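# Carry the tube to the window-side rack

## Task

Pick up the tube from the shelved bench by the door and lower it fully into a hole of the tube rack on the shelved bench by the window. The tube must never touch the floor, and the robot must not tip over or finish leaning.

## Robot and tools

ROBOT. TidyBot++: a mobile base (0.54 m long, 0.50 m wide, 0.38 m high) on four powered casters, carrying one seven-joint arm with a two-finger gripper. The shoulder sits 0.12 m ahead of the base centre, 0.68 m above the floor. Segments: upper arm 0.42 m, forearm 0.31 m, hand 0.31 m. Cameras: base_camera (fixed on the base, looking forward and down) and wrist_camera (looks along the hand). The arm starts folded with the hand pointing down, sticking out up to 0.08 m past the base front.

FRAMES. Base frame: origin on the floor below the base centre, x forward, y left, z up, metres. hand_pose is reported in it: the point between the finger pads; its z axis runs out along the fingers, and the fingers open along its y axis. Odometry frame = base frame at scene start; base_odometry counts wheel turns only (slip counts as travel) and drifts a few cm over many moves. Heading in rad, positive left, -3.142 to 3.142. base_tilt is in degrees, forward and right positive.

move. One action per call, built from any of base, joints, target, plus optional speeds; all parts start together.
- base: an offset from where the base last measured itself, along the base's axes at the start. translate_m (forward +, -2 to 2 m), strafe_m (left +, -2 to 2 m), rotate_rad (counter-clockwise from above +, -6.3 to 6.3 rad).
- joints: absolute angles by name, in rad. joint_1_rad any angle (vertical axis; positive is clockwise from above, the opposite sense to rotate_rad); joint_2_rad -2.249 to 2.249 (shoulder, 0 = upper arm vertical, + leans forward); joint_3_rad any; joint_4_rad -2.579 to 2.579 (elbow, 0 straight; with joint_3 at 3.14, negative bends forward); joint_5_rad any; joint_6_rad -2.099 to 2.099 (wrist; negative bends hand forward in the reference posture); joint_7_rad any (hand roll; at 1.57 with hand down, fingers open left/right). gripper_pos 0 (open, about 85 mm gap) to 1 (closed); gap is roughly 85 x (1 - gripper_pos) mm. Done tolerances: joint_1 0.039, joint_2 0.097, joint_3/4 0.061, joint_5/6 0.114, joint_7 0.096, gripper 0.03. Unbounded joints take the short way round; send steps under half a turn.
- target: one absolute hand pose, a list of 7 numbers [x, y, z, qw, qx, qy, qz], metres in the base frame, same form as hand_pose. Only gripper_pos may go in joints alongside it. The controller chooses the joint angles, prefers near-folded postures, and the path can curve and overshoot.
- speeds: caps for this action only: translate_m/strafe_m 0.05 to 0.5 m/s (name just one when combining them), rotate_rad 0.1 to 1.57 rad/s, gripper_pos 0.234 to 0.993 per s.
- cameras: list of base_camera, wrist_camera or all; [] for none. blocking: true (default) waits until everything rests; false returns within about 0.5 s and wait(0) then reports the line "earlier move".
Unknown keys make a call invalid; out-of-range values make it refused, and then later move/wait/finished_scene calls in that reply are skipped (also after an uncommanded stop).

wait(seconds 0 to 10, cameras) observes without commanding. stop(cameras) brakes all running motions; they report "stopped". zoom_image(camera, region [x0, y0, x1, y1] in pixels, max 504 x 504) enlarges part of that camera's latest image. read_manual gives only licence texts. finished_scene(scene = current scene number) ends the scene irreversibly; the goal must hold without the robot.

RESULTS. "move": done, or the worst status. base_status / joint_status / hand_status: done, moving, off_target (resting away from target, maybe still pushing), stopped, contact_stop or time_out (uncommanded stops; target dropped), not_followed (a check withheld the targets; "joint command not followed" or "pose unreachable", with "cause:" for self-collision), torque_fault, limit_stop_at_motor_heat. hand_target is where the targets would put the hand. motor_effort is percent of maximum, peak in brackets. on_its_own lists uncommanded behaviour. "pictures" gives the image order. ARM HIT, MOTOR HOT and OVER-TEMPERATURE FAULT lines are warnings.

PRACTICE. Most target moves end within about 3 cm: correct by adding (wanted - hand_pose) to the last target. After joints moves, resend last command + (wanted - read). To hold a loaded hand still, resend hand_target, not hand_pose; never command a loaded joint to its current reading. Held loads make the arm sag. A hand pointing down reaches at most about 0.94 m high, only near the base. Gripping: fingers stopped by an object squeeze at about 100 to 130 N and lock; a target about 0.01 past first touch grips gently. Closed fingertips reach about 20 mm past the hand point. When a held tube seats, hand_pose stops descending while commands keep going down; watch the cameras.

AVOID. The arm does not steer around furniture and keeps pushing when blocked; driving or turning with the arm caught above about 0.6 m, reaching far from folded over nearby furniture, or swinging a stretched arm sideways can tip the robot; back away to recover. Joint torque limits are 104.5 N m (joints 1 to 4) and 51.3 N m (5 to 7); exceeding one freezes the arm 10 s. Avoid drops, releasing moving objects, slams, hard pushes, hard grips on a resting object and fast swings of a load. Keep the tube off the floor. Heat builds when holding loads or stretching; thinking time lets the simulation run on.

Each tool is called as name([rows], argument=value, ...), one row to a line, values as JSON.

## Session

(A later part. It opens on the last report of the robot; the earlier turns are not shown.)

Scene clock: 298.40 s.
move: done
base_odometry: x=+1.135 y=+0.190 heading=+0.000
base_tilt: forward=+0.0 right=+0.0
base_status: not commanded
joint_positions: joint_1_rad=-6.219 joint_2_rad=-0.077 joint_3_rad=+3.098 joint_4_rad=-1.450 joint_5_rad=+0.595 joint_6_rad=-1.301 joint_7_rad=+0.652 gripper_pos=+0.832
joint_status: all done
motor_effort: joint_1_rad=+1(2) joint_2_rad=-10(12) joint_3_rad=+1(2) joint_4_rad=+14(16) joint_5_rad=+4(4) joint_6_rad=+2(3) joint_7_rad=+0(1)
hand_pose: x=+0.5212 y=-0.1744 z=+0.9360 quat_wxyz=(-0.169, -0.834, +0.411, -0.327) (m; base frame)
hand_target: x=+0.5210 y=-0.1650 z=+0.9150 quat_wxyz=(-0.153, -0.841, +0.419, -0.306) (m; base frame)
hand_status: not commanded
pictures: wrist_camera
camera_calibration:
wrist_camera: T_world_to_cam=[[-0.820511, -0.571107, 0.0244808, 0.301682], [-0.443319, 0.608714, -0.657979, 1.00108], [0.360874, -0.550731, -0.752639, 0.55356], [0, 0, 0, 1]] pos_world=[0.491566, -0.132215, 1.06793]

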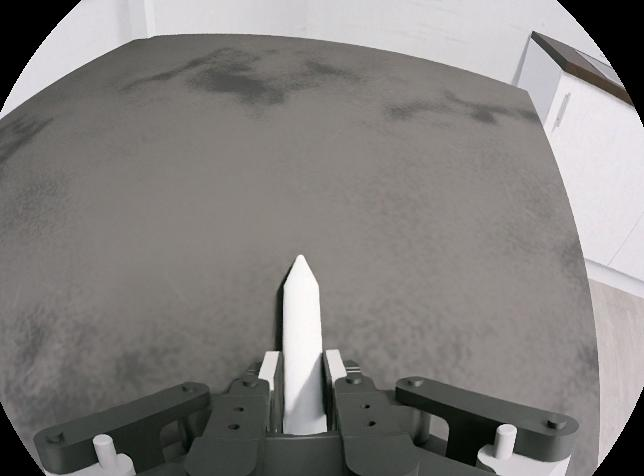

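move(joints={"gripper_pos":0.95}, speeds={"gripper_pos":0.234}, cameras=["wrist_camera"])

move(target=[0.501, -0.145, 0.96, 0.1526, 0.8409, -0.4193, 0.3061], cameras=["wrist_camera"])

zoom_image(camera="wrist_camera", region=[210, 240, 410, 450])

Scene clock: 305.60 s.
move: off_target
base_odometry: x=+1.135 y=+0.190 heading=+0.000
base_tilt: forward=+0.0 right=+0.0
base_status: not commanded
joint_positions: joint_1_rad=-6.219 joint_2_rad=-0.077 joint_3_rad=+3.098 joint_4_rad=-1.450 joint_5_rad=+0.595 joint_6_rad=-1.301 joint_7_rad=+0.652 gripper_pos=+0.836
joint_status: gripper_pos off_target (ended at +0.836, target +0.950)
motor_effort: joint_1_rad=+1(1) joint_2_rad=-10(11) joint_3_rad=+1(1) joint_4_rad=+13(14) joint_5_rad=+3(4) joint_6_rad=+2(3) joint_7_rad=+0(1)
hand_pose: x=+0.5212 y=-0.1744 z=+0.9360 quat_wxyz=(-0.169, -0.834, +0.411, -0.327) (m; base frame)
hand_target: x=+0.5210 y=-0.1650 z=+0.9150 quat_wxyz=(-0.153, -0.841, +0.419, -0.306) (m; base frame)
hand_status: not commanded
pictures: wrist_camera
camera_calibration:
wrist_camera: T_world_to_cam=[[-0.820512, -0.571107, 0.0244578, 0.301698], [-0.4433, 0.608712, -0.657993, 1.00109], [0.360896, -0.550733, -0.752627, 0.55355], [0, 0, 0, 1]] pos_world=[0.491554, -0.132214, 1.06795]

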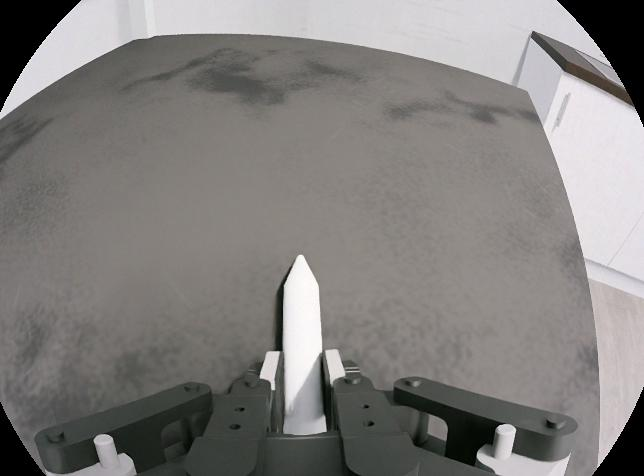

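Scene clock: 306.60 s.
move: off_target
base_odometry: x=+1.135 y=+0.190 heading=+0.000
base_tilt: forward=-0.1 right=-0.1
base_status: not commanded
joint_positions: joint_1_rad=-6.219 joint_2_rad=-0.083 joint_3_rad=+3.054 joint_4_rad=-1.363 joint_5_rad=+0.595 joint_6_rad=-1.394 joint_7_rad=+0.652 gripper_pos=+0.836
joint_status: not commanded
motor_effort: joint_1_rad=+0(1) joint_2_rad=-13(14) joint_3_rad=-1(1) joint_4_rad=+17(18) joint_5_rad=+6(6) joint_6_rad=+5(5) joint_7_rad=+0(1)
hand_pose: x=+0.5135 y=-0.1596 z=+0.9645 quat_wxyz=(-0.164, -0.831, +0.417, -0.332) (m; base frame)
hand_target: x=+0.5010 y=-0.1450 z=+0.9600 quat_wxyz=(-0.153, -0.841, +0.419, -0.306) (m; base frame)
hand_status: off_target (0.020 m and 3.4 deg from the pose sent, 0.043 m and 3.3 deg at the start)
pictures: wrist_camera
camera_calibration:
wrist_camera: T_world_to_cam=[[-0.824826, -0.565351, 0.00640498, 0.323663], [-0.428424, 0.617581, -0.65958, 1.00269], [0.368939, -0.546783, -0.751607, 0.581482], [0, 0, 0, 1]] pos_world=[0.48201, -0.118314, 1.09633]

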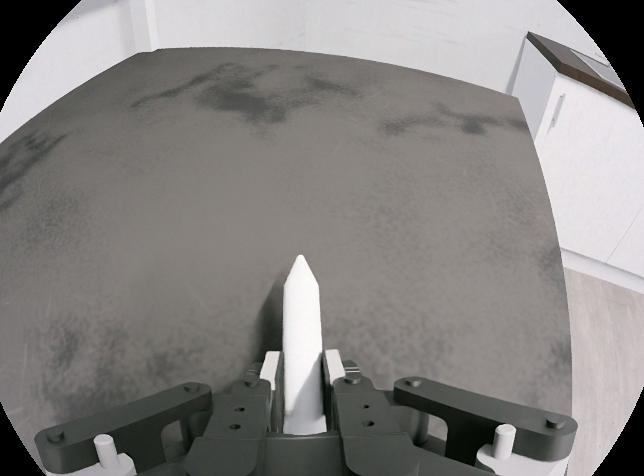

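Scaled by 2.400.

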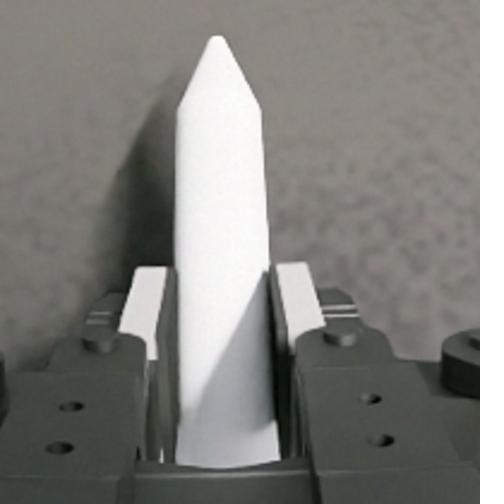

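move(target=[0.45, -0.11, 1.06, 0.1526, 0.8409, -0.4193, 0.3061], cameras=[])

move(base={"translate_m":-0.65}, cameras=[])

move(joints={"joint_1_rad":0,"joint_2_rad":-0.1,"joint_3_rad":3.14,"joint_4_rad":-1.45,"joint_5_rad":0,"joint_6_rad":-0.975,"joint_7_rad":-1.57}, base={"rotate_rad":-2.9}, speeds={"rotate_rad":0.8})

Scene clock: 341.53 s.
move: off_target
base_odometry: x=+1.135 y=+0.190 heading=+0.000
base_tilt: forward=-0.1 right=-0.1
base_status: not commanded
joint_positions: joint_1_rad=-6.272 joint_2_rad=-0.081 joint_3_rad=+2.978 joint_4_rad=-0.981 joint_5_rad=+0.595 joint_6_rad=-1.763 joint_7_rad=+0.702 gripper_pos=+0.836
joint_status: not commanded
motor_effort: joint_1_rad=+1(1) joint_2_rad=-10(14) joint_3_rad=+0(1) joint_4_rad=+14(18) joint_5_rad=+5(6) joint_6_rad=+5(6) joint_7_rad=+0(1)
hand_pose: x=+0.4617 y=-0.1142 z=+1.0630 quat_wxyz=(-0.127, -0.826, +0.438, -0.331) (m; base frame)
hand_target: x=+0.4500 y=-0.1100 z=+1.0600 quat_wxyz=(-0.153, -0.841, +0.419, -0.306) (m; base frame)
hand_status: off_target (0.013 m and 5.0 deg from the pose sent, 0.125 m and 3.4 deg at the start)
pictures: none
No camera images: "cameras" was empty.

Scene clock: 344.20 s.
move: done
base_odometry: x=+0.485 y=+0.190 heading=+0.000
base_tilt: forward=-0.1 right=-0.1
base_status: done
joint_positions: joint_1_rad=-6.274 joint_2_rad=-0.072 joint_3_rad=+2.976 joint_4_rad=-0.979 joint_5_rad=+0.595 joint_6_rad=-1.770 joint_7_rad=+0.703 gripper_pos=+0.836
joint_status: not commanded
motor_effort: joint_1_rad=-1(1) joint_2_rad=-10(13) joint_3_rad=+0(1) joint_4_rad=+14(15) joint_5_rad=+5(5) joint_6_rad=+6(7) joint_7_rad=+0(1)
hand_pose: x=+0.4635 y=-0.1131 z=+1.0595 quat_wxyz=(-0.129, -0.828, +0.437, -0.325) (m; base frame)
hand_target: x=+0.4500 y=-0.1100 z=+1.0600 quat_wxyz=(-0.153, -0.841, +0.419, -0.306) (m; base frame)
hand_status: not commanded
pictures: none
No camera images: "cameras" was empty.

Scene clock: 348.67 s.
move: done
base_odometry: x=+0.485 y=+0.190 heading=-2.900
base_tilt: forward=+0.0 right=-0.1
base_status: done
joint_positions: joint_1_rad=-6.278 joint_2_rad=-0.088 joint_3_rad=+3.131 joint_4_rad=-1.432 joint_5_rad=+0.067 joint_6_rad=-1.043 joint_7_rad=-1.520 gripper_pos=+0.836
joint_status: all done
motor_effort: joint_1_rad=+0(1) joint_2_rad=-14(16) joint_3_rad=+0(2) joint_4_rad=+18(20) joint_5_rad=+1(6) joint_6_rad=+7(8) joint_7_rad=+0(2)
hand_pose: x=+0.6015 y=-0.0140 z=+0.9458 quat_wxyz=(+0.368, -0.031, +0.928, -0.042) (m; base frame)
hand_target: x=+0.6106 y=+0.0022 z=+0.9562 quat_wxyz=(+0.397, -0.001, +0.918, +0.000) (m; base frame)
hand_status: not commanded
pictures: base_camera, wrist_camera
camera_calibration:
wrist_camera: T_world_to_cam=[[-0.0351337, 0.997684, -0.0582493, 0.0867326], [0.702458, 0.0661114, 0.708648, -1.04383], [0.710858, -0.0160203, -0.703153, 0.370446], [0, 0, 0, 1]] pos_world=[0.472957, -0.0115883, 1.00524]

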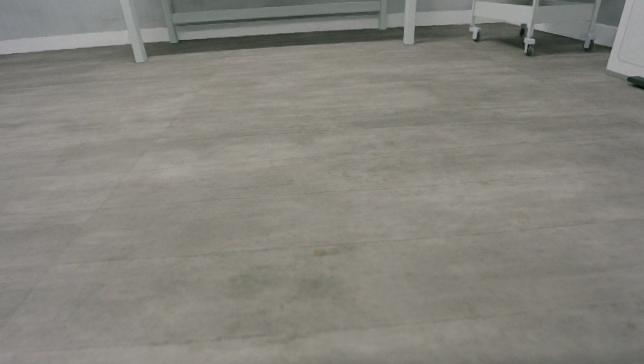

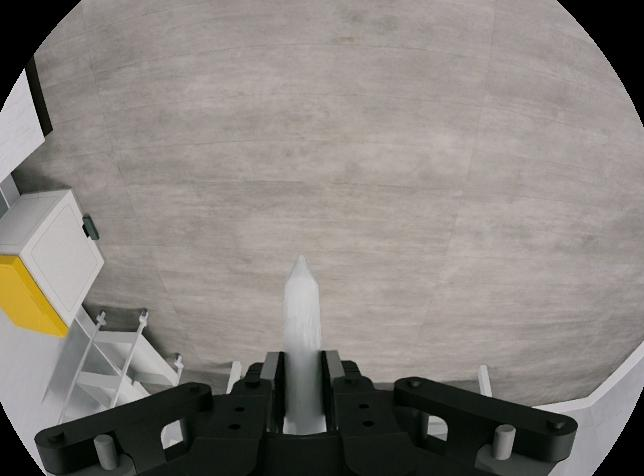

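move(base={"translate_m":1.25}, joints={"joint_6_rad":-0.55})

zoom_image(camera="wrist_camera", region=[180, 100, 480, 400])

Scene clock: 363.80 s.
move: done
base_odometry: x=-0.729 y=-0.109 heading=-2.901
base_tilt: forward=-0.1 right=-0.1
base_status: done
joint_positions: joint_1_rad=-6.278 joint_2_rad=-0.102 joint_3_rad=+3.131 joint_4_rad=-1.438 joint_5_rad=+0.067 joint_6_rad=-0.617 joint_7_rad=-1.521 gripper_pos=+0.836
joint_status: all done
motor_effort: joint_1_rad=+0(1) joint_2_rad=-15(18) joint_3_rad=+0(1) joint_4_rad=+19(21) joint_5_rad=+1(1) joint_6_rad=+9(10) joint_7_rad=+0(1)
hand_pose: x=+0.6707 y=-0.0076 z=+1.0576 quat_wxyz=(+0.559, -0.035, +0.828, -0.044) (m; base frame)
hand_target: x=+0.6783 y=+0.0023 z=+1.0687 quat_wxyz=(+0.582, -0.001, +0.813, +0.000) (m; base frame)
hand_status: not commanded
pictures: base_camera, wrist_camera
camera_calibration:
wrist_camera: T_world_to_cam=[[-0.0334409, 0.99646, -0.0771255, 0.10808], [0.339313, 0.0839047, 0.936924, -1.16986], [0.940079, 0.00516185, -0.340918, -0.136697], [0, 0, 0, 1]] pos_world=[0.529068, -0.00883566, 1.0578]

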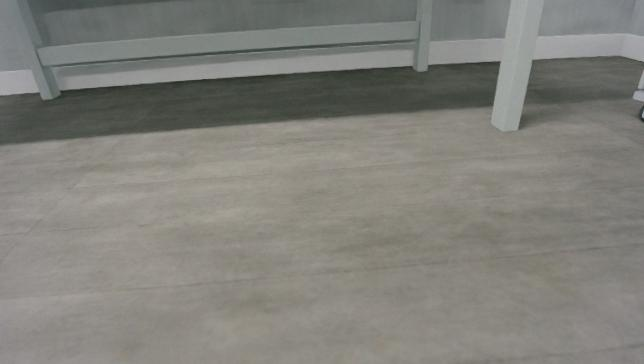

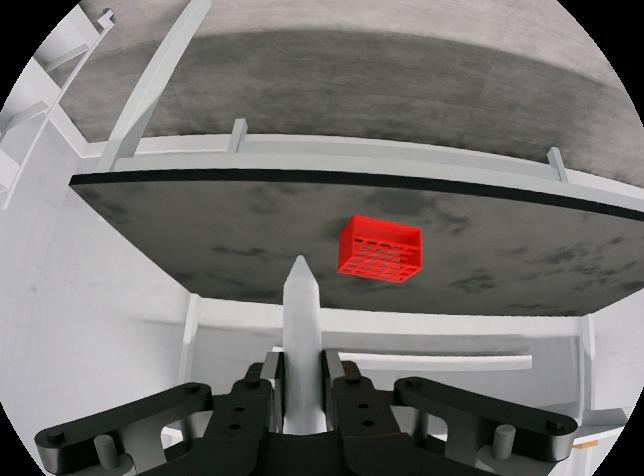

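Scaled by 1.680.

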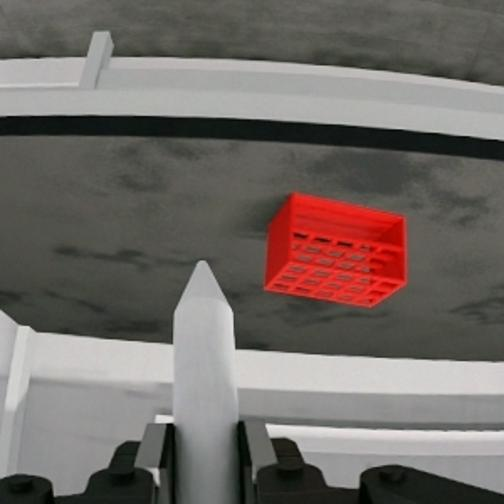

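zoom_image(camera="wrist_camera", region=[325, 200, 435, 300])

Scaled by 4.582.

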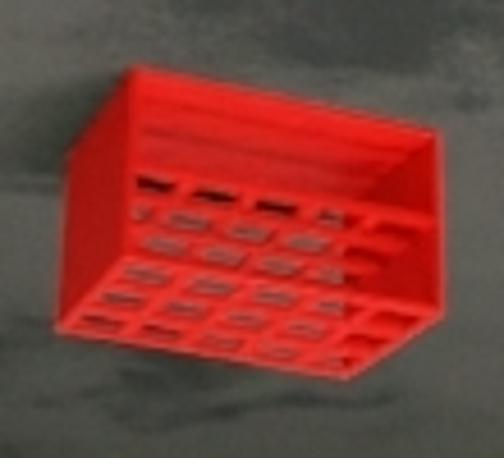

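move(base={"rotate_rad":-0.22}, joints={"joint_2_rad":-0.1,"joint_4_rad":-1.3,"joint_5_rad":-0.06,"joint_6_rad":-1.07,"joint_7_rad":-1.6}, cameras=[])

move(base={"translate_m":0.3,"strafe_m":0.385})

zoom_image(camera="wrist_camera", region=[200, 200, 400, 400])

Scene clock: 405.17 s.
move: done
base_odometry: x=-0.729 y=-0.109 heading=-3.121
base_tilt: forward=+0.0 right=-0.1
base_status: done
joint_positions: joint_1_rad=-6.278 joint_2_rad=-0.102 joint_3_rad=+3.140 joint_4_rad=-1.328 joint_5_rad=+0.011 joint_6_rad=-0.992 joint_7_rad=-1.550 gripper_pos=+0.836
joint_status: all done
motor_effort: joint_1_rad=+0(2) joint_2_rad=-13(16) joint_3_rad=+0(2) joint_4_rad=+19(21) joint_5_rad=+0(1) joint_6_rad=+8(10) joint_7_rad=+0(2)
hand_pose: x=+0.6205 y=-0.0033 z=+1.0188 quat_wxyz=(+0.445, -0.009, +0.895, -0.011) (m; base frame)
hand_target: x=+0.6080 y=+0.0186 z=+1.0145 quat_wxyz=(+0.421, +0.014, +0.906, +0.036) (m; base frame)
hand_status: not commanded
pictures: none
No camera images: "cameras" was empty.

Scene clock: 407.40 s.
move: done
base_odometry: x=-1.021 y=-0.500 heading=-3.121
base_tilt: forward=-0.1 right=-0.1
base_status: done
joint_positions: joint_1_rad=-6.279 joint_2_rad=-0.101 joint_3_rad=+3.139 joint_4_rad=-1.327 joint_5_rad=+0.003 joint_6_rad=-0.994 joint_7_rad=-1.550 gripper_pos=+0.836
joint_status: not commanded
motor_effort: joint_1_rad=+0(2) joint_2_rad=-13(16) joint_3_rad=+0(3) joint_4_rad=+19(19) joint_5_rad=+0(1) joint_6_rad=+8(9) joint_7_rad=+0(1)
hand_pose: x=+0.6204 y=-0.0002 z=+1.0183 quat_wxyz=(+0.444, -0.009, +0.896, -0.007) (m; base frame)
hand_target: x=+0.6080 y=+0.0186 z=+1.0145 quat_wxyz=(+0.421, +0.014, +0.906, +0.036) (m; base frame)
hand_status: not commanded
pictures: base_camera, wrist_camera
camera_calibration:
wrist_camera: T_world_to_cam=[[-0.0250828, 0.99947, 0.0207293, -0.00885516], [0.575292, -0.00252685, 0.817944, -1.14188], [0.817564, 0.0324417, -0.574924, 0.211493], [0, 0, 0, 1]] pos_world=[0.483784, -0.00089609, 1.05577]

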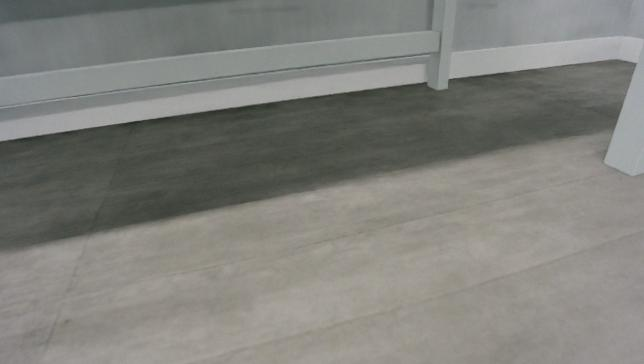

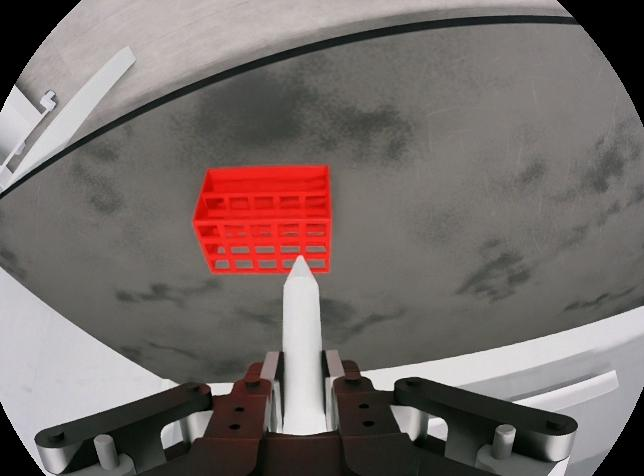

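Scaled by 2.520.

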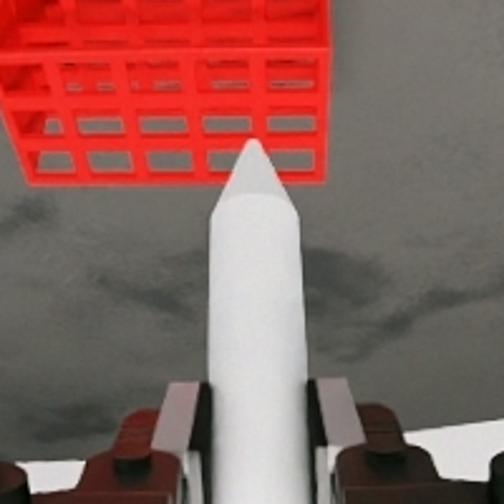

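move(joints={"joint_6_rad":-1.18}, cameras=[])

move(base={"translate_m":0.07,"strafe_m":-0.014}, cameras=["wrist_camera"])

zoom_image(camera="wrist_camera", region=[220, 160, 380, 320])

Scene clock: 438.83 s.
move: done
base_odometry: x=-1.021 y=-0.500 heading=-3.121
base_tilt: forward=-0.1 right=-0.1
base_status: not commanded
joint_positions: joint_1_rad=-6.279 joint_2_rad=-0.101 joint_3_rad=+3.139 joint_4_rad=-1.323 joint_5_rad=+0.003 joint_6_rad=-1.121 joint_7_rad=-1.550 gripper_pos=+0.836
joint_status: all done
motor_effort: joint_1_rad=+0(0) joint_2_rad=-13(14) joint_3_rad=+0(1) joint_4_rad=+18(20) joint_5_rad=+0(1) joint_6_rad=+8(9) joint_7_rad=+1(1)
hand_pose: x=+0.5951 y=-0.0002 z=+0.9908 quat_wxyz=(+0.389, -0.009, +0.921, -0.006) (m; base frame)
hand_target: x=+0.5845 y=+0.0194 z=+0.9896 quat_wxyz=(+0.371, +0.013, +0.928, +0.036) (m; base frame)
hand_status: not commanded
pictures: none
No camera images: "cameras" was empty.

Scene clock: 440.03 s.
move: done
base_odometry: x=-1.092 y=-0.488 heading=-3.121
base_tilt: forward=-0.1 right=-0.1
base_status: done
joint_positions: joint_1_rad=-6.279 joint_2_rad=-0.099 joint_3_rad=+3.139 joint_4_rad=-1.322 joint_5_rad=+0.003 joint_6_rad=-1.121 joint_7_rad=-1.550 gripper_pos=+0.836
joint_status: not commanded
motor_effort: joint_1_rad=+0(1) joint_2_rad=-13(16) joint_3_rad=+0(1) joint_4_rad=+18(19) joint_5_rad=+0(1) joint_6_rad=+7(9) joint_7_rad=+0(1)
hand_pose: x=+0.5957 y=-0.0002 z=+0.9898 quat_wxyz=(+0.388, -0.009, +0.922, -0.006) (m; base frame)
hand_target: x=+0.5845 y=+0.0194 z=+0.9896 quat_wxyz=(+0.371, +0.013, +0.928, +0.036) (m; base frame)
hand_status: not commanded
pictures: wrist_camera
camera_calibration:
wrist_camera: T_world_to_cam=[[-0.021708, 0.999471, 0.024226, -0.0143328], [0.672564, -0.00332969, 0.740031, -1.08513], [0.73972, 0.0323581, -0.672136, 0.357833], [0, 0, 0, 1]] pos_world=[0.464813, -0.000866748, 1.04389]

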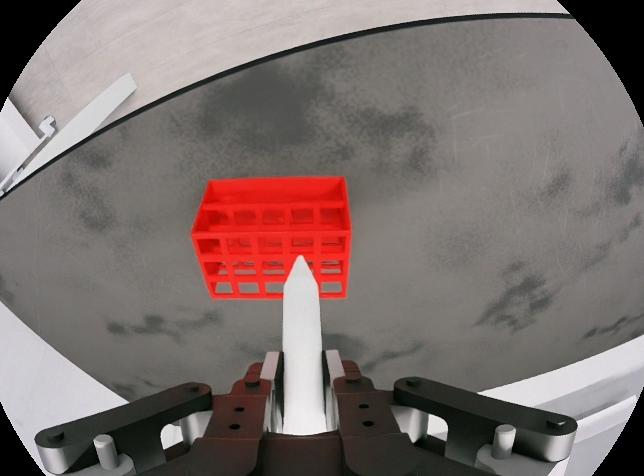

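Scaled by 3.150.

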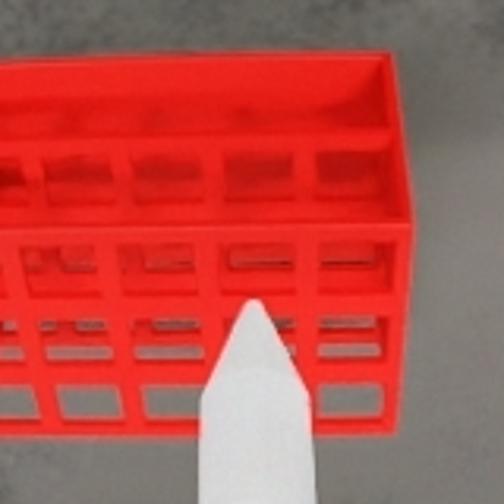

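move(base={"translate_m":0.083}, cameras=["wrist_camera"])

zoom_image(camera="wrist_camera", region=[220, 180, 380, 340])

Scene clock: 473.57 s.
move: done
base_odometry: x=-1.175 y=-0.489 heading=-3.121
base_tilt: forward=-0.1 right=-0.1
base_status: done
joint_positions: joint_1_rad=-6.279 joint_2_rad=-0.098 joint_3_rad=+3.139 joint_4_rad=-1.322 joint_5_rad=+0.003 joint_6_rad=-1.121 joint_7_rad=-1.551 gripper_pos=+0.836
joint_status: not commanded
motor_effort: joint_1_rad=+1(2) joint_2_rad=-13(16) joint_3_rad=+0(1) joint_4_rad=+18(19) joint_5_rad=+0(1) joint_6_rad=+7(8) joint_7_rad=+0(1)
hand_pose: x=+0.5959 y=-0.0002 z=+0.9894 quat_wxyz=(+0.387, -0.009, +0.922, -0.006) (m; base frame)
hand_target: x=+0.5845 y=+0.0194 z=+0.9896 quat_wxyz=(+0.371, +0.013, +0.928, +0.036) (m; base frame)
hand_status: not commanded
pictures: wrist_camera
camera_calibration:
wrist_camera: T_world_to_cam=[[-0.0216072, 0.99947, 0.0243296, -0.0144825], [0.673042, -0.00345332, 0.739596, -1.0849], [0.739289, 0.0323554, -0.672611, 0.358197], [0, 0, 0, 1]] pos_world=[0.465059, -0.000861283, 1.04367]

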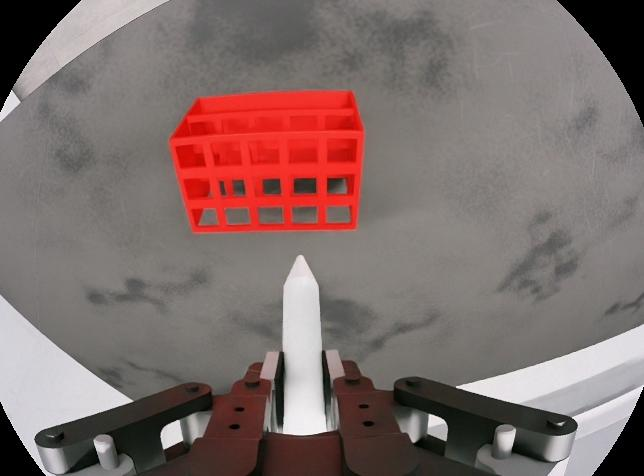

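Scaled by 3.150.

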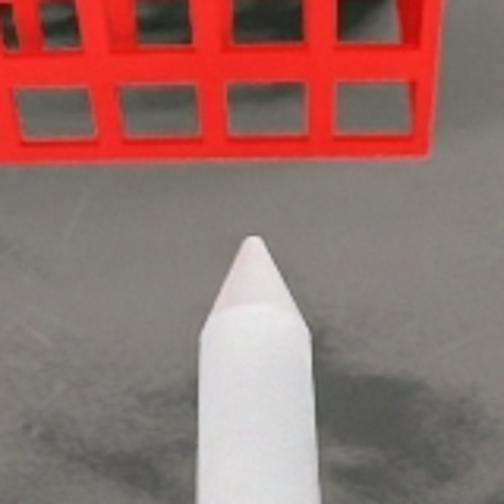

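move(target=[0.5845, 0.0194, 0.942, 0.371, 0.013, 0.928, 0.036], base={"translate_m":-0.012,"strafe_m":0.004}, cameras=["wrist_camera"])

zoom_image(camera="wrist_camera", region=[220, 180, 380, 340])

Scene clock: 490.40 s.
move: off_target
base_odometry: x=-1.163 y=-0.493 heading=-3.121
base_tilt: forward=+0.0 right=-0.1
base_status: done
joint_positions: joint_1_rad=-5.938 joint_2_rad=-0.121 joint_3_rad=+2.869 joint_4_rad=-1.458 joint_5_rad=-0.085 joint_6_rad=-1.101 joint_7_rad=-1.550 gripper_pos=+0.836
joint_status: not commanded
motor_effort: joint_1_rad=+0(1) joint_2_rad=-12(17) joint_3_rad=+1(2) joint_4_rad=+19(19) joint_5_rad=+0(1) joint_6_rad=+7(8) joint_7_rad=+1(1)
hand_pose: x=+0.5744 y=+0.0000 z=+0.9326 quat_wxyz=(+0.343, +0.025, +0.939, +0.011) (m; base frame)
hand_target: x=+0.5845 y=+0.0194 z=+0.9420 quat_wxyz=(+0.371, +0.013, +0.928, +0.036) (m; base frame)
hand_status: off_target (0.024 m and 4.7 deg from the pose sent, 0.053 m and 5.8 deg at the start)
pictures: wrist_camera
camera_calibration:
wrist_camera: T_world_to_cam=[[0.0327612, 0.996229, 0.0803357, -0.0972513], [0.737931, -0.0783212, 0.670316, -1.00101], [0.67408, 0.0373219, -0.737715, 0.434001], [0, 0, 0, 1]] pos_world=[0.44931, 0.00228674, 0.998973]

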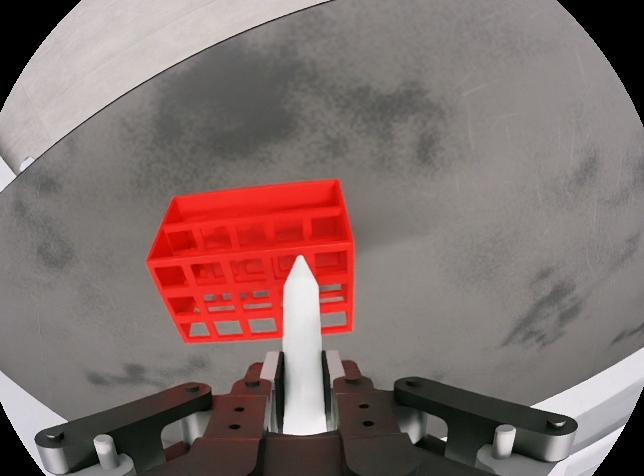

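Scaled by 3.150.

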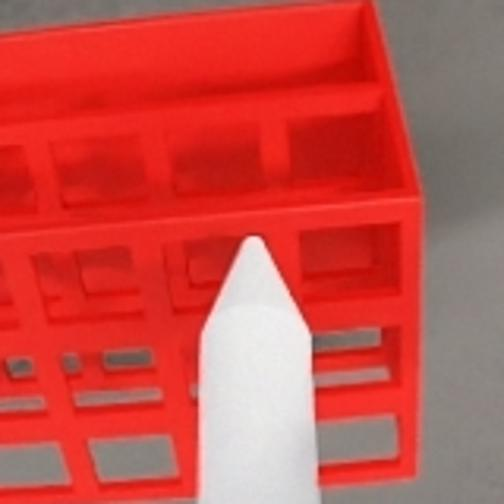

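move(joints={"joint_1_rad":0,"joint_2_rad":-0.14,"joint_3_rad":3.14,"joint_4_rad":-1.47,"joint_5_rad":-0.06,"joint_6_rad":-1.02,"joint_7_rad":-1.6}, cameras=["wrist_camera"])

zoom_image(camera="wrist_camera", region=[220, 180, 380, 340])

Scene clock: 506.93 s.
move: done
base_odometry: x=-1.163 y=-0.493 heading=-3.121
base_tilt: forward=-0.1 right=-0.1
base_status: not commanded
joint_positions: joint_1_rad=-6.263 joint_2_rad=-0.127 joint_3_rad=+3.120 joint_4_rad=-1.458 joint_5_rad=-0.087 joint_6_rad=-1.089 joint_7_rad=-1.554 gripper_pos=+0.836
joint_status: all done
motor_effort: joint_1_rad=+0(1) joint_2_rad=-13(13) joint_3_rad=+0(1) joint_4_rad=+18(20) joint_5_rad=+0(1) joint_6_rad=+7(7) joint_7_rad=+0(2)
hand_pose: x=+0.5760 y=+0.0267 z=+0.9409 quat_wxyz=(+0.353, -0.004, +0.935, +0.039) (m; base frame)
hand_target: x=+0.5869 y=+0.0181 z=+0.9551 quat_wxyz=(+0.385, +0.017, +0.922, +0.035) (m; base frame)
hand_status: not commanded
pictures: wrist_camera
camera_calibration:
wrist_camera: T_world_to_cam=[[-0.0415483, 0.99271, 0.113142, -0.112499], [0.727055, -0.0476333, 0.684925, -1.01397], [0.685321, 0.110718, -0.719775, 0.41285], [0, 0, 0, 1]] pos_world=[0.449603, 0.0176703, 1.00438]

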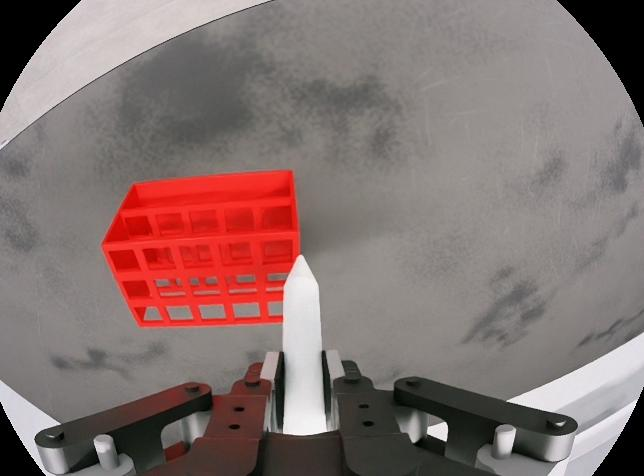

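Scaled by 3.150.

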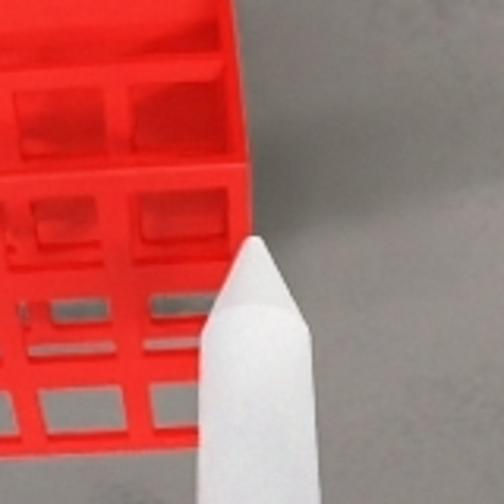

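move(joints={"joint_1_rad":-0.02,"joint_5_rad":0.05,"joint_6_rad":-0.92}, cameras=["wrist_camera"])

zoom_image(camera="wrist_camera", region=[220, 180, 380, 340])

Scene clock: 519.77 s.
move: done
base_odometry: x=-1.163 y=-0.493 heading=-3.121
base_tilt: forward=+0.0 right=-0.1
base_status: not commanded
joint_positions: joint_1_rad=-6.288 joint_2_rad=-0.128 joint_3_rad=+3.122 joint_4_rad=-1.458 joint_5_rad=+0.008 joint_6_rad=-0.976 joint_7_rad=-1.554 gripper_pos=+0.836
joint_status: all done
motor_effort: joint_1_rad=+0(1) joint_2_rad=-13(13) joint_3_rad=-1(1) joint_4_rad=+19(20) joint_5_rad=+1(1) joint_6_rad=+8(8) joint_7_rad=+0(1)
hand_pose: x=+0.6012 y=+0.0115 z=+0.9651 quat_wxyz=(+0.406, -0.020, +0.914, -0.004) (m; base frame)
hand_target: x=+0.6078 y=-0.0004 z=+0.9781 quat_wxyz=(+0.432, -0.002, +0.902, -0.014) (m; base frame)
hand_status: not commanded
pictures: wrist_camera
camera_calibration:
wrist_camera: T_world_to_cam=[[-0.0449605, 0.998815, 0.0186459, -0.00589261], [0.643044, 0.014652, 0.765689, -1.07774], [0.764508, 0.0464159, -0.642941, 0.293557], [0, 0, 0, 1]] pos_world=[0.468341, 0.00805095, 1.01406]

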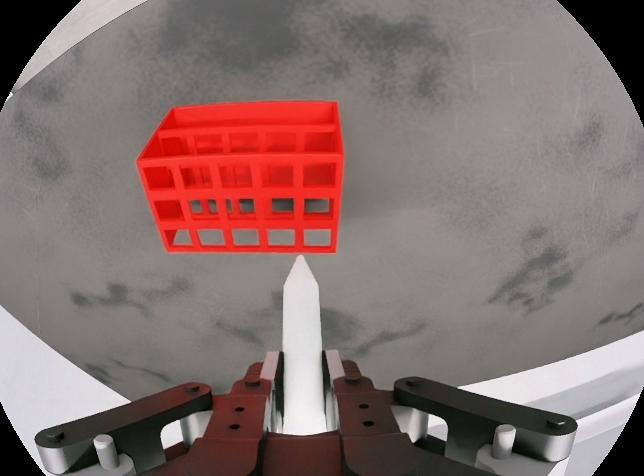

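Scaled by 3.150.

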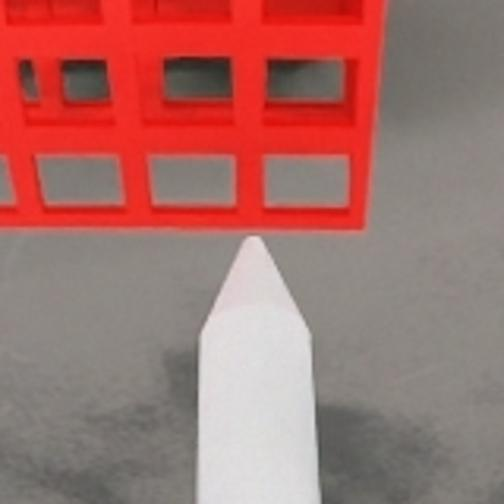

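move(joints={"joint_2_rad":-0.165,"joint_4_rad":-1.58,"joint_6_rad":-0.85}, base={"translate_m":-0.012,"strafe_m":0.0095}, cameras=["wrist_camera"])

zoom_image(camera="wrist_camera", region=[220, 180, 380, 340])

Scene clock: 535.33 s.
move: done
base_odometry: x=-1.151 y=-0.502 heading=-3.121
base_tilt: forward=-0.1 right=-0.1
base_status: done
joint_positions: joint_1_rad=-6.289 joint_2_rad=-0.159 joint_3_rad=+3.125 joint_4_rad=-1.563 joint_5_rad=+0.008 joint_6_rad=-0.920 joint_7_rad=-1.554 gripper_pos=+0.836
joint_status: all done
motor_effort: joint_1_rad=+0(1) joint_2_rad=-12(15) joint_3_rad=+0(1) joint_4_rad=+19(20) joint_5_rad=+0(1) joint_6_rad=+7(8) joint_7_rad=+0(1)
hand_pose: x=+0.5892 y=+0.0105 z=+0.9365 quat_wxyz=(+0.397, -0.019, +0.917, -0.004) (m; base frame)
hand_target: x=+0.5997 y=+0.0001 z=+0.9467 quat_wxyz=(+0.425, -0.004, +0.905, -0.013) (m; base frame)
hand_status: not commanded
pictures: wrist_camera
camera_calibration:
wrist_camera: T_world_to_cam=[[-0.0434448, 0.998879, 0.0188003, -0.00595595], [0.656878, 0.0143813, 0.75386, -1.04518], [0.752744, 0.0451008, -0.656767, 0.304302], [0, 0, 0, 1]] pos_world=[0.457236, 0.0072561, 0.987886]

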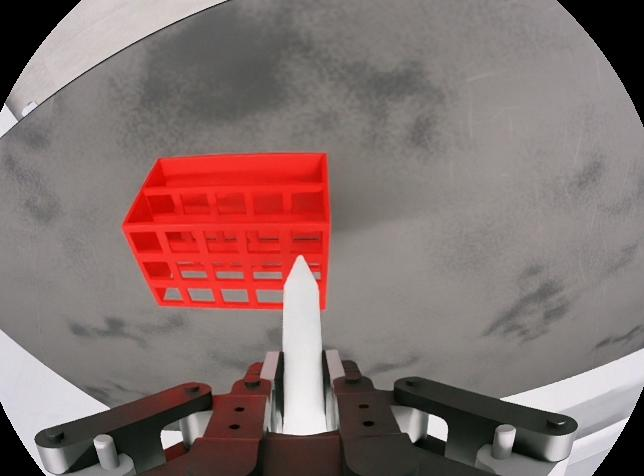

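Scaled by 3.150.

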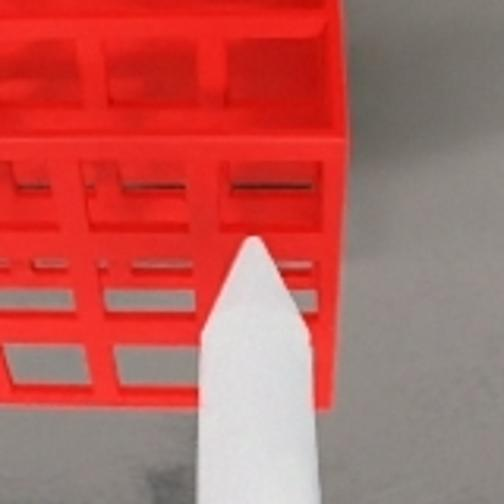

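move(base={"translate_m":0.007,"strafe_m":0.002}, cameras=[])

move(joints={"joint_2_rad":-0.183,"joint_4_rad":-1.64,"joint_6_rad":-0.82}, cameras=["wrist_camera"])

zoom_image(camera="wrist_camera", region=[220, 200, 380, 360])

Scene clock: 548.30 s.
move: done
base_odometry: x=-1.158 y=-0.505 heading=-3.121
base_tilt: forward=+0.0 right=+0.0
base_status: done
joint_positions: joint_1_rad=-6.289 joint_2_rad=-0.162 joint_3_rad=+3.125 joint_4_rad=-1.563 joint_5_rad=+0.008 joint_6_rad=-0.917 joint_7_rad=-1.554 gripper_pos=+0.836
joint_status: not commanded
motor_effort: joint_1_rad=+0(1) joint_2_rad=-12(14) joint_3_rad=+1(1) joint_4_rad=+19(19) joint_5_rad=+1(1) joint_6_rad=+7(8) joint_7_rad=+0(1)
hand_pose: x=+0.5891 y=+0.0106 z=+0.9387 quat_wxyz=(+0.400, -0.020, +0.916, -0.004) (m; base frame)
hand_target: x=+0.5997 y=+0.0001 z=+0.9467 quat_wxyz=(+0.425, -0.004, +0.905, -0.013) (m; base frame)
hand_status: not commanded
pictures: none
No camera images: "cameras" was empty.

Scene clock: 549.07 s.
move: done
base_odometry: x=-1.158 y=-0.505 heading=-3.121
base_tilt: forward=+0.0 right=-0.1
base_status: not commanded
joint_positions: joint_1_rad=-6.289 joint_2_rad=-0.173 joint_3_rad=+3.125 joint_4_rad=-1.624 joint_5_rad=+0.008 joint_6_rad=-0.888 joint_7_rad=-1.554 gripper_pos=+0.836
joint_status: all done
motor_effort: joint_1_rad=+0(1) joint_2_rad=-11(14) joint_3_rad=+0(1) joint_4_rad=+19(21) joint_5_rad=+0(1) joint_6_rad=+7(9) joint_7_rad=+0(1)
hand_pose: x=+0.5822 y=+0.0104 z=+0.9175 quat_wxyz=(+0.391, -0.020, +0.920, -0.004) (m; base frame)
hand_target: x=+0.5916 y=+0.0002 z=+0.9295 quat_wxyz=(+0.419, -0.004, +0.908, -0.013) (m; base frame)
hand_status: not commanded
pictures: wrist_camera
camera_calibration:
wrist_camera: T_world_to_cam=[[-0.0435325, 0.998874, 0.0188455, -0.0058568], [0.667868, 0.0150675, 0.744127, -1.02371], [0.743006, 0.04498, -0.667772, 0.312885], [0, 0, 0, 1]] pos_world=[0.450973, 0.00720135, 0.970817]

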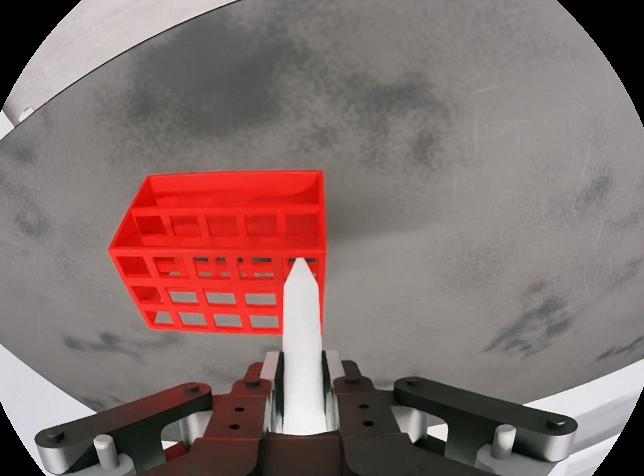

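Scaled by 3.150.

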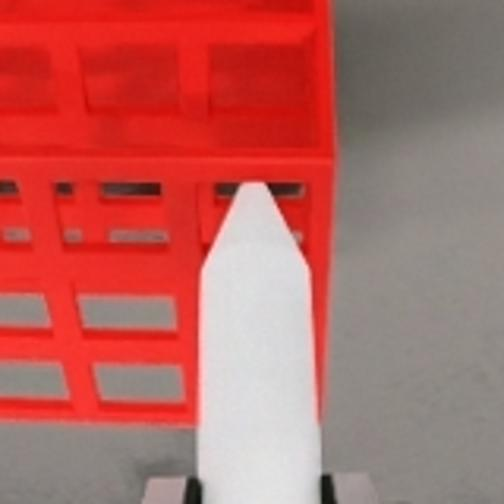

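move(base={"translate_m":0.005}, joints={"joint_2_rad":-0.19,"joint_4_rad":-1.655,"joint_6_rad":-0.815}, cameras=["wrist_camera"])

zoom_image(camera="wrist_camera", region=[220, 200, 380, 360])

Scene clock: 557.00 s.
move: done
base_odometry: x=-1.163 y=-0.505 heading=-3.121
base_tilt: forward=-0.1 right=-0.1
base_status: done
joint_positions: joint_1_rad=-6.289 joint_2_rad=-0.181 joint_3_rad=+3.125 joint_4_rad=-1.637 joint_5_rad=+0.008 joint_6_rad=-0.882 joint_7_rad=-1.554 gripper_pos=+0.836
joint_status: all done
motor_effort: joint_1_rad=+1(1) joint_2_rad=-11(13) joint_3_rad=+1(1) joint_4_rad=+19(20) joint_5_rad=+0(1) joint_6_rad=+7(8) joint_7_rad=+0(1)
hand_pose: x=+0.5794 y=+0.0103 z=+0.9157 quat_wxyz=(+0.391, -0.020, +0.920, -0.004) (m; base frame)
hand_target: x=+0.5884 y=+0.0002 z=+0.9257 quat_wxyz=(+0.418, -0.005, +0.908, -0.013) (m; base frame)
hand_status: not commanded
pictures: wrist_camera
camera_calibration:
wrist_camera: T_world_to_cam=[[-0.043446, 0.99888, 0.0187155, -0.00576336], [0.666857, 0.0150454, 0.745034, -1.02079], [0.743918, 0.0448493, -0.666764, 0.31231], [0, 0, 0, 1]] pos_world=[0.448136, 0.00710819, 0.968867]

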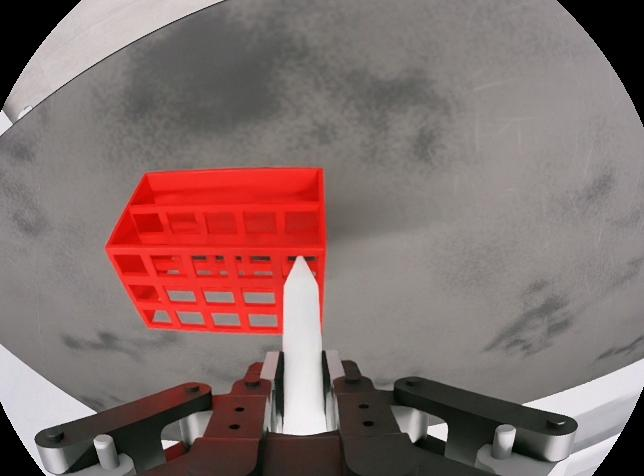

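Scaled by 3.150.

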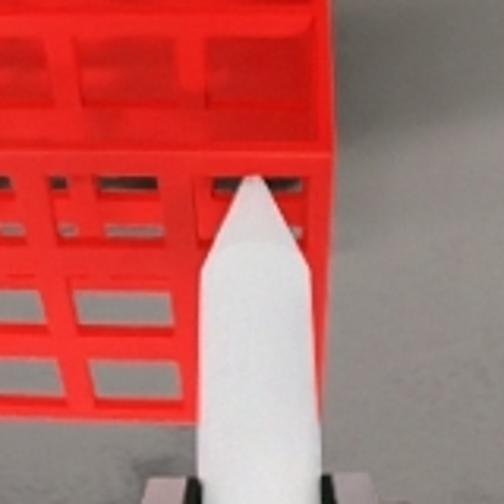

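move(base={"translate_m":0.007}, cameras=["wrist_camera"])

zoom_image(camera="wrist_camera", region=[220, 200, 380, 360])

Scene clock: 568.73 s.
move: done
base_odometry: x=-1.170 y=-0.505 heading=-3.121
base_tilt: forward=-0.1 right=-0.1
base_status: done
joint_positions: joint_1_rad=-6.289 joint_2_rad=-0.185 joint_3_rad=+3.125 joint_4_rad=-1.637 joint_5_rad=+0.008 joint_6_rad=-0.881 joint_7_rad=-1.554 gripper_pos=+0.836
joint_status: not commanded
motor_effort: joint_1_rad=+1(1) joint_2_rad=-11(13) joint_3_rad=+0(1) joint_4_rad=+19(20) joint_5_rad=+1(1) joint_6_rad=+8(8) joint_7_rad=+0(0)
hand_pose: x=+0.5786 y=+0.0103 z=+0.9180 quat_wxyz=(+0.394, -0.020, +0.919, -0.004) (m; base frame)
hand_target: x=+0.5884 y=+0.0002 z=+0.9257 quat_wxyz=(+0.418, -0.005, +0.908, -0.013) (m; base frame)
hand_status: not commanded
pictures: wrist_camera
camera_calibration:
wrist_camera: T_world_to_cam=[[-0.043537, 0.99888, 0.0185263, -0.00560262], [0.66261, 0.014992, 0.748815, -1.02298], [0.747698, 0.0448768, -0.66252, 0.308367], [0, 0, 0, 1]] pos_world=[0.447027, 0.00709434, 0.970425]

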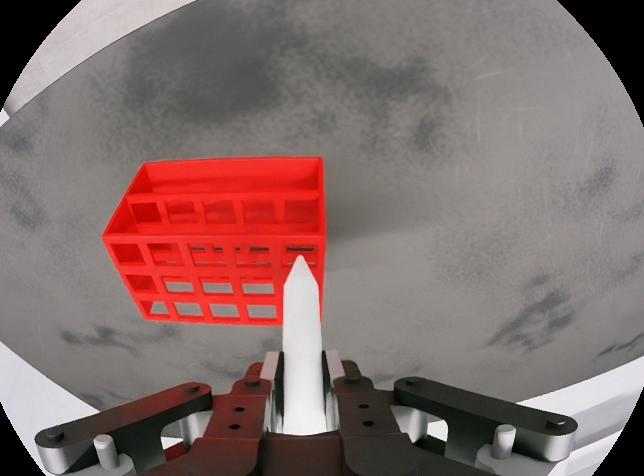

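Scaled by 3.150.

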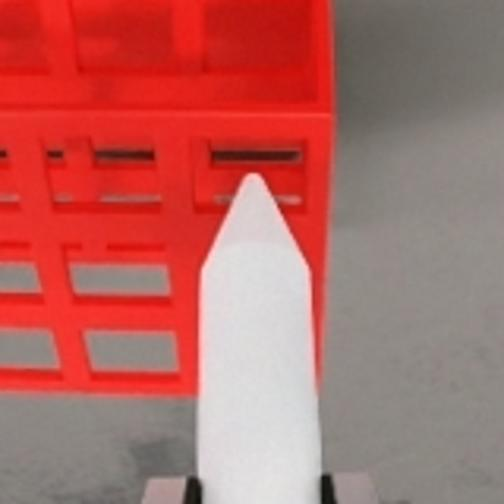

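move(joints={"joint_2_rad":-0.192,"joint_4_rad":-1.715,"joint_6_rad":-0.76}, cameras=["wrist_camera"])

zoom_image(camera="wrist_camera", region=[220, 200, 380, 360])

Scene clock: 580.50 s.
move: done
base_odometry: x=-1.170 y=-0.505 heading=-3.121
base_tilt: forward=+0.0 right=-0.1
base_status: not commanded
joint_positions: joint_1_rad=-6.289 joint_2_rad=-0.186 joint_3_rad=+3.125 joint_4_rad=-1.699 joint_5_rad=+0.008 joint_6_rad=-0.828 joint_7_rad=-1.554 gripper_pos=+0.836
joint_status: all done
motor_effort: joint_1_rad=+0(1) joint_2_rad=-11(12) joint_3_rad=+0(1) joint_4_rad=+20(20) joint_5_rad=+0(1) joint_6_rad=+7(8) joint_7_rad=+0(1)
hand_pose: x=+0.5781 y=+0.0103 z=+0.8965 quat_wxyz=(+0.390, -0.020, +0.921, -0.004) (m; base frame)
hand_target: x=+0.5884 y=+0.0008 z=+0.9067 quat_wxyz=(+0.417, -0.006, +0.909, -0.013) (m; base frame)
hand_status: not commanded
pictures: wrist_camera
camera_calibration:
wrist_camera: T_world_to_cam=[[-0.0437695, 0.998867, 0.0186785, -0.00524213], [0.669508, 0.01545, 0.742644, -1.00504], [0.741514, 0.0450106, -0.669426, 0.304254], [0, 0, 0, 1]] pos_world=[0.447043, 0.00706943, 0.95016]

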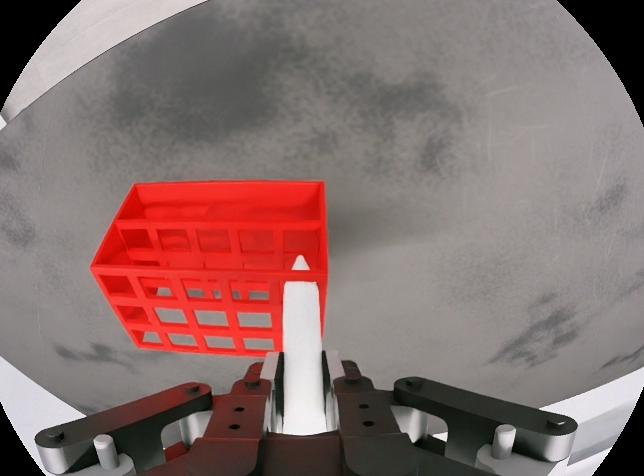

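Scaled by 3.150.

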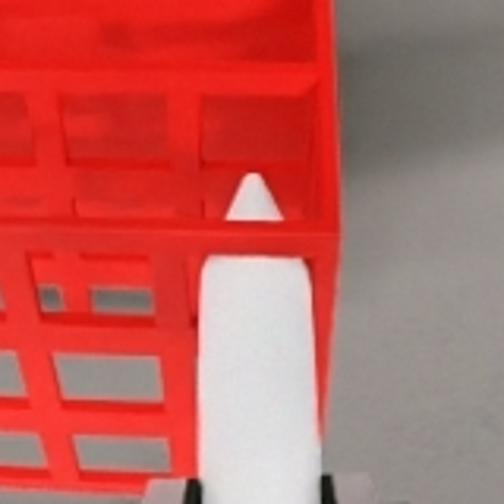

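move(joints={"joint_2_rad":-0.194,"joint_4_rad":-1.765,"joint_6_rad":-0.715}, cameras=["wrist_camera"])

zoom_image(camera="wrist_camera", region=[220, 200, 380, 360])

Scene clock: 590.97 s.
move: done
base_odometry: x=-1.170 y=-0.505 heading=-3.121
base_tilt: forward=-0.1 right=-0.1
base_status: not commanded
joint_positions: joint_1_rad=-6.289 joint_2_rad=-0.187 joint_3_rad=+3.125 joint_4_rad=-1.749 joint_5_rad=+0.008 joint_6_rad=-0.782 joint_7_rad=-1.554 gripper_pos=+0.836
joint_status: all done
motor_effort: joint_1_rad=+0(1) joint_2_rad=-11(12) joint_3_rad=+0(1) joint_4_rad=+19(20) joint_5_rad=+0(1) joint_6_rad=+7(8) joint_7_rad=+1(1)
hand_pose: x=+0.5776 y=+0.0103 z=+0.8805 quat_wxyz=(+0.388, -0.020, +0.921, -0.004) (m; base frame)
hand_target: x=+0.5873 y=+0.0013 z=+0.8907 quat_wxyz=(+0.415, -0.007, +0.910, -0.012) (m; base frame)
hand_status: not commanded
pictures: wrist_camera
camera_calibration:
wrist_camera: T_world_to_cam=[[-0.0440804, 0.998853, 0.0187151, -0.00484157], [0.671728, 0.0157672, 0.74063, -0.992241], [0.739485, 0.0452187, -0.671652, 0.297037], [0, 0, 0, 1]] pos_world=[0.446648, 0.00704925, 0.934479]

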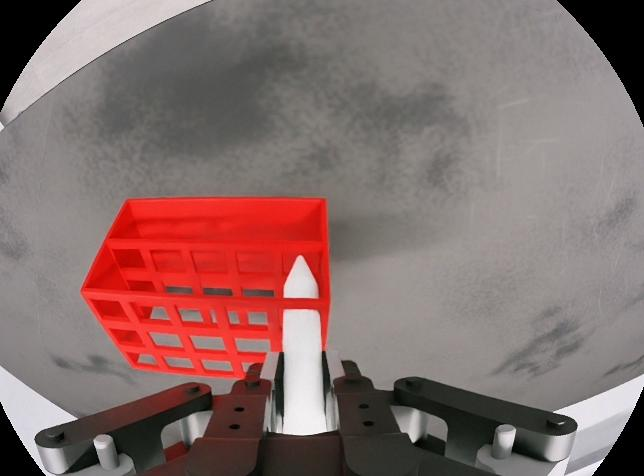

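Scaled by 3.150.

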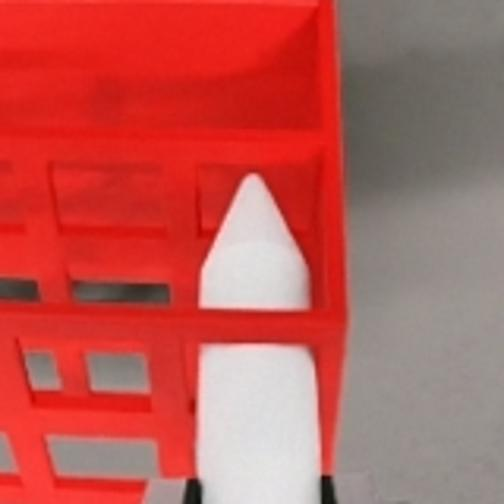

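move(base={"translate_m":0.003}, joints={"joint_2_rad":-0.195,"joint_4_rad":-1.785,"joint_6_rad":-0.685}, cameras=["wrist_camera"])

zoom_image(camera="wrist_camera", region=[220, 200, 380, 360])

Scene clock: 602.17 s.
move: done
base_odometry: x=-1.173 y=-0.505 heading=-3.121
base_tilt: forward=-0.1 right=-0.1
base_status: done
joint_positions: joint_1_rad=-6.289 joint_2_rad=-0.189 joint_3_rad=+3.125 joint_4_rad=-1.767 joint_5_rad=+0.008 joint_6_rad=-0.749 joint_7_rad=-1.554 gripper_pos=+0.836
joint_status: all done
motor_effort: joint_1_rad=+0(1) joint_2_rad=-11(14) joint_3_rad=+1(1) joint_4_rad=+19(20) joint_5_rad=+0(1) joint_6_rad=+8(8) joint_7_rad=+0(1)
hand_pose: x=+0.5803 y=+0.0104 z=+0.8790 quat_wxyz=(+0.396, -0.020, +0.918, -0.004) (m; base frame)
hand_target: x=+0.5891 y=+0.0017 z=+0.8872 quat_wxyz=(+0.420, -0.008, +0.907, -0.012) (m; base frame)
hand_status: not commanded
pictures: wrist_camera
camera_calibration:
wrist_camera: T_world_to_cam=[[-0.0446509, 0.998834, 0.0183297, -0.00411528], [0.659212, 0.0156725, 0.751794, -0.995512], [0.75063, 0.0456514, -0.659144, 0.276583], [0, 0, 0, 1]] pos_world=[0.448458, 0.00708623, 0.930803]

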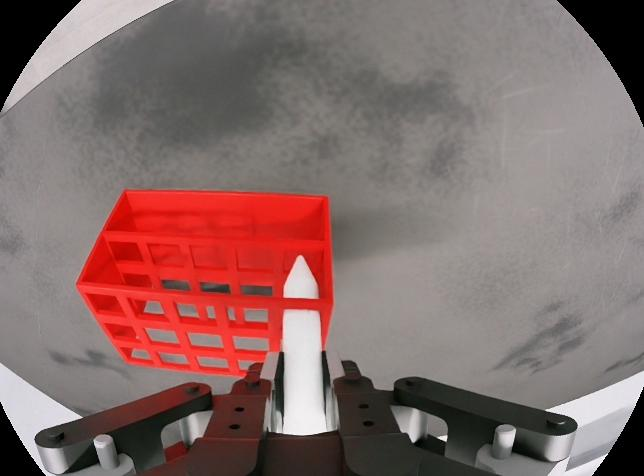

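Scaled by 3.150.

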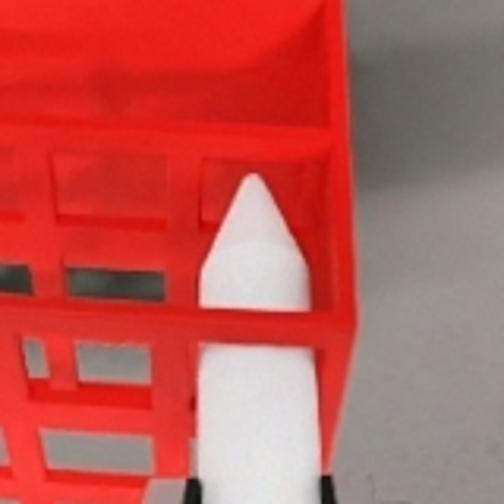

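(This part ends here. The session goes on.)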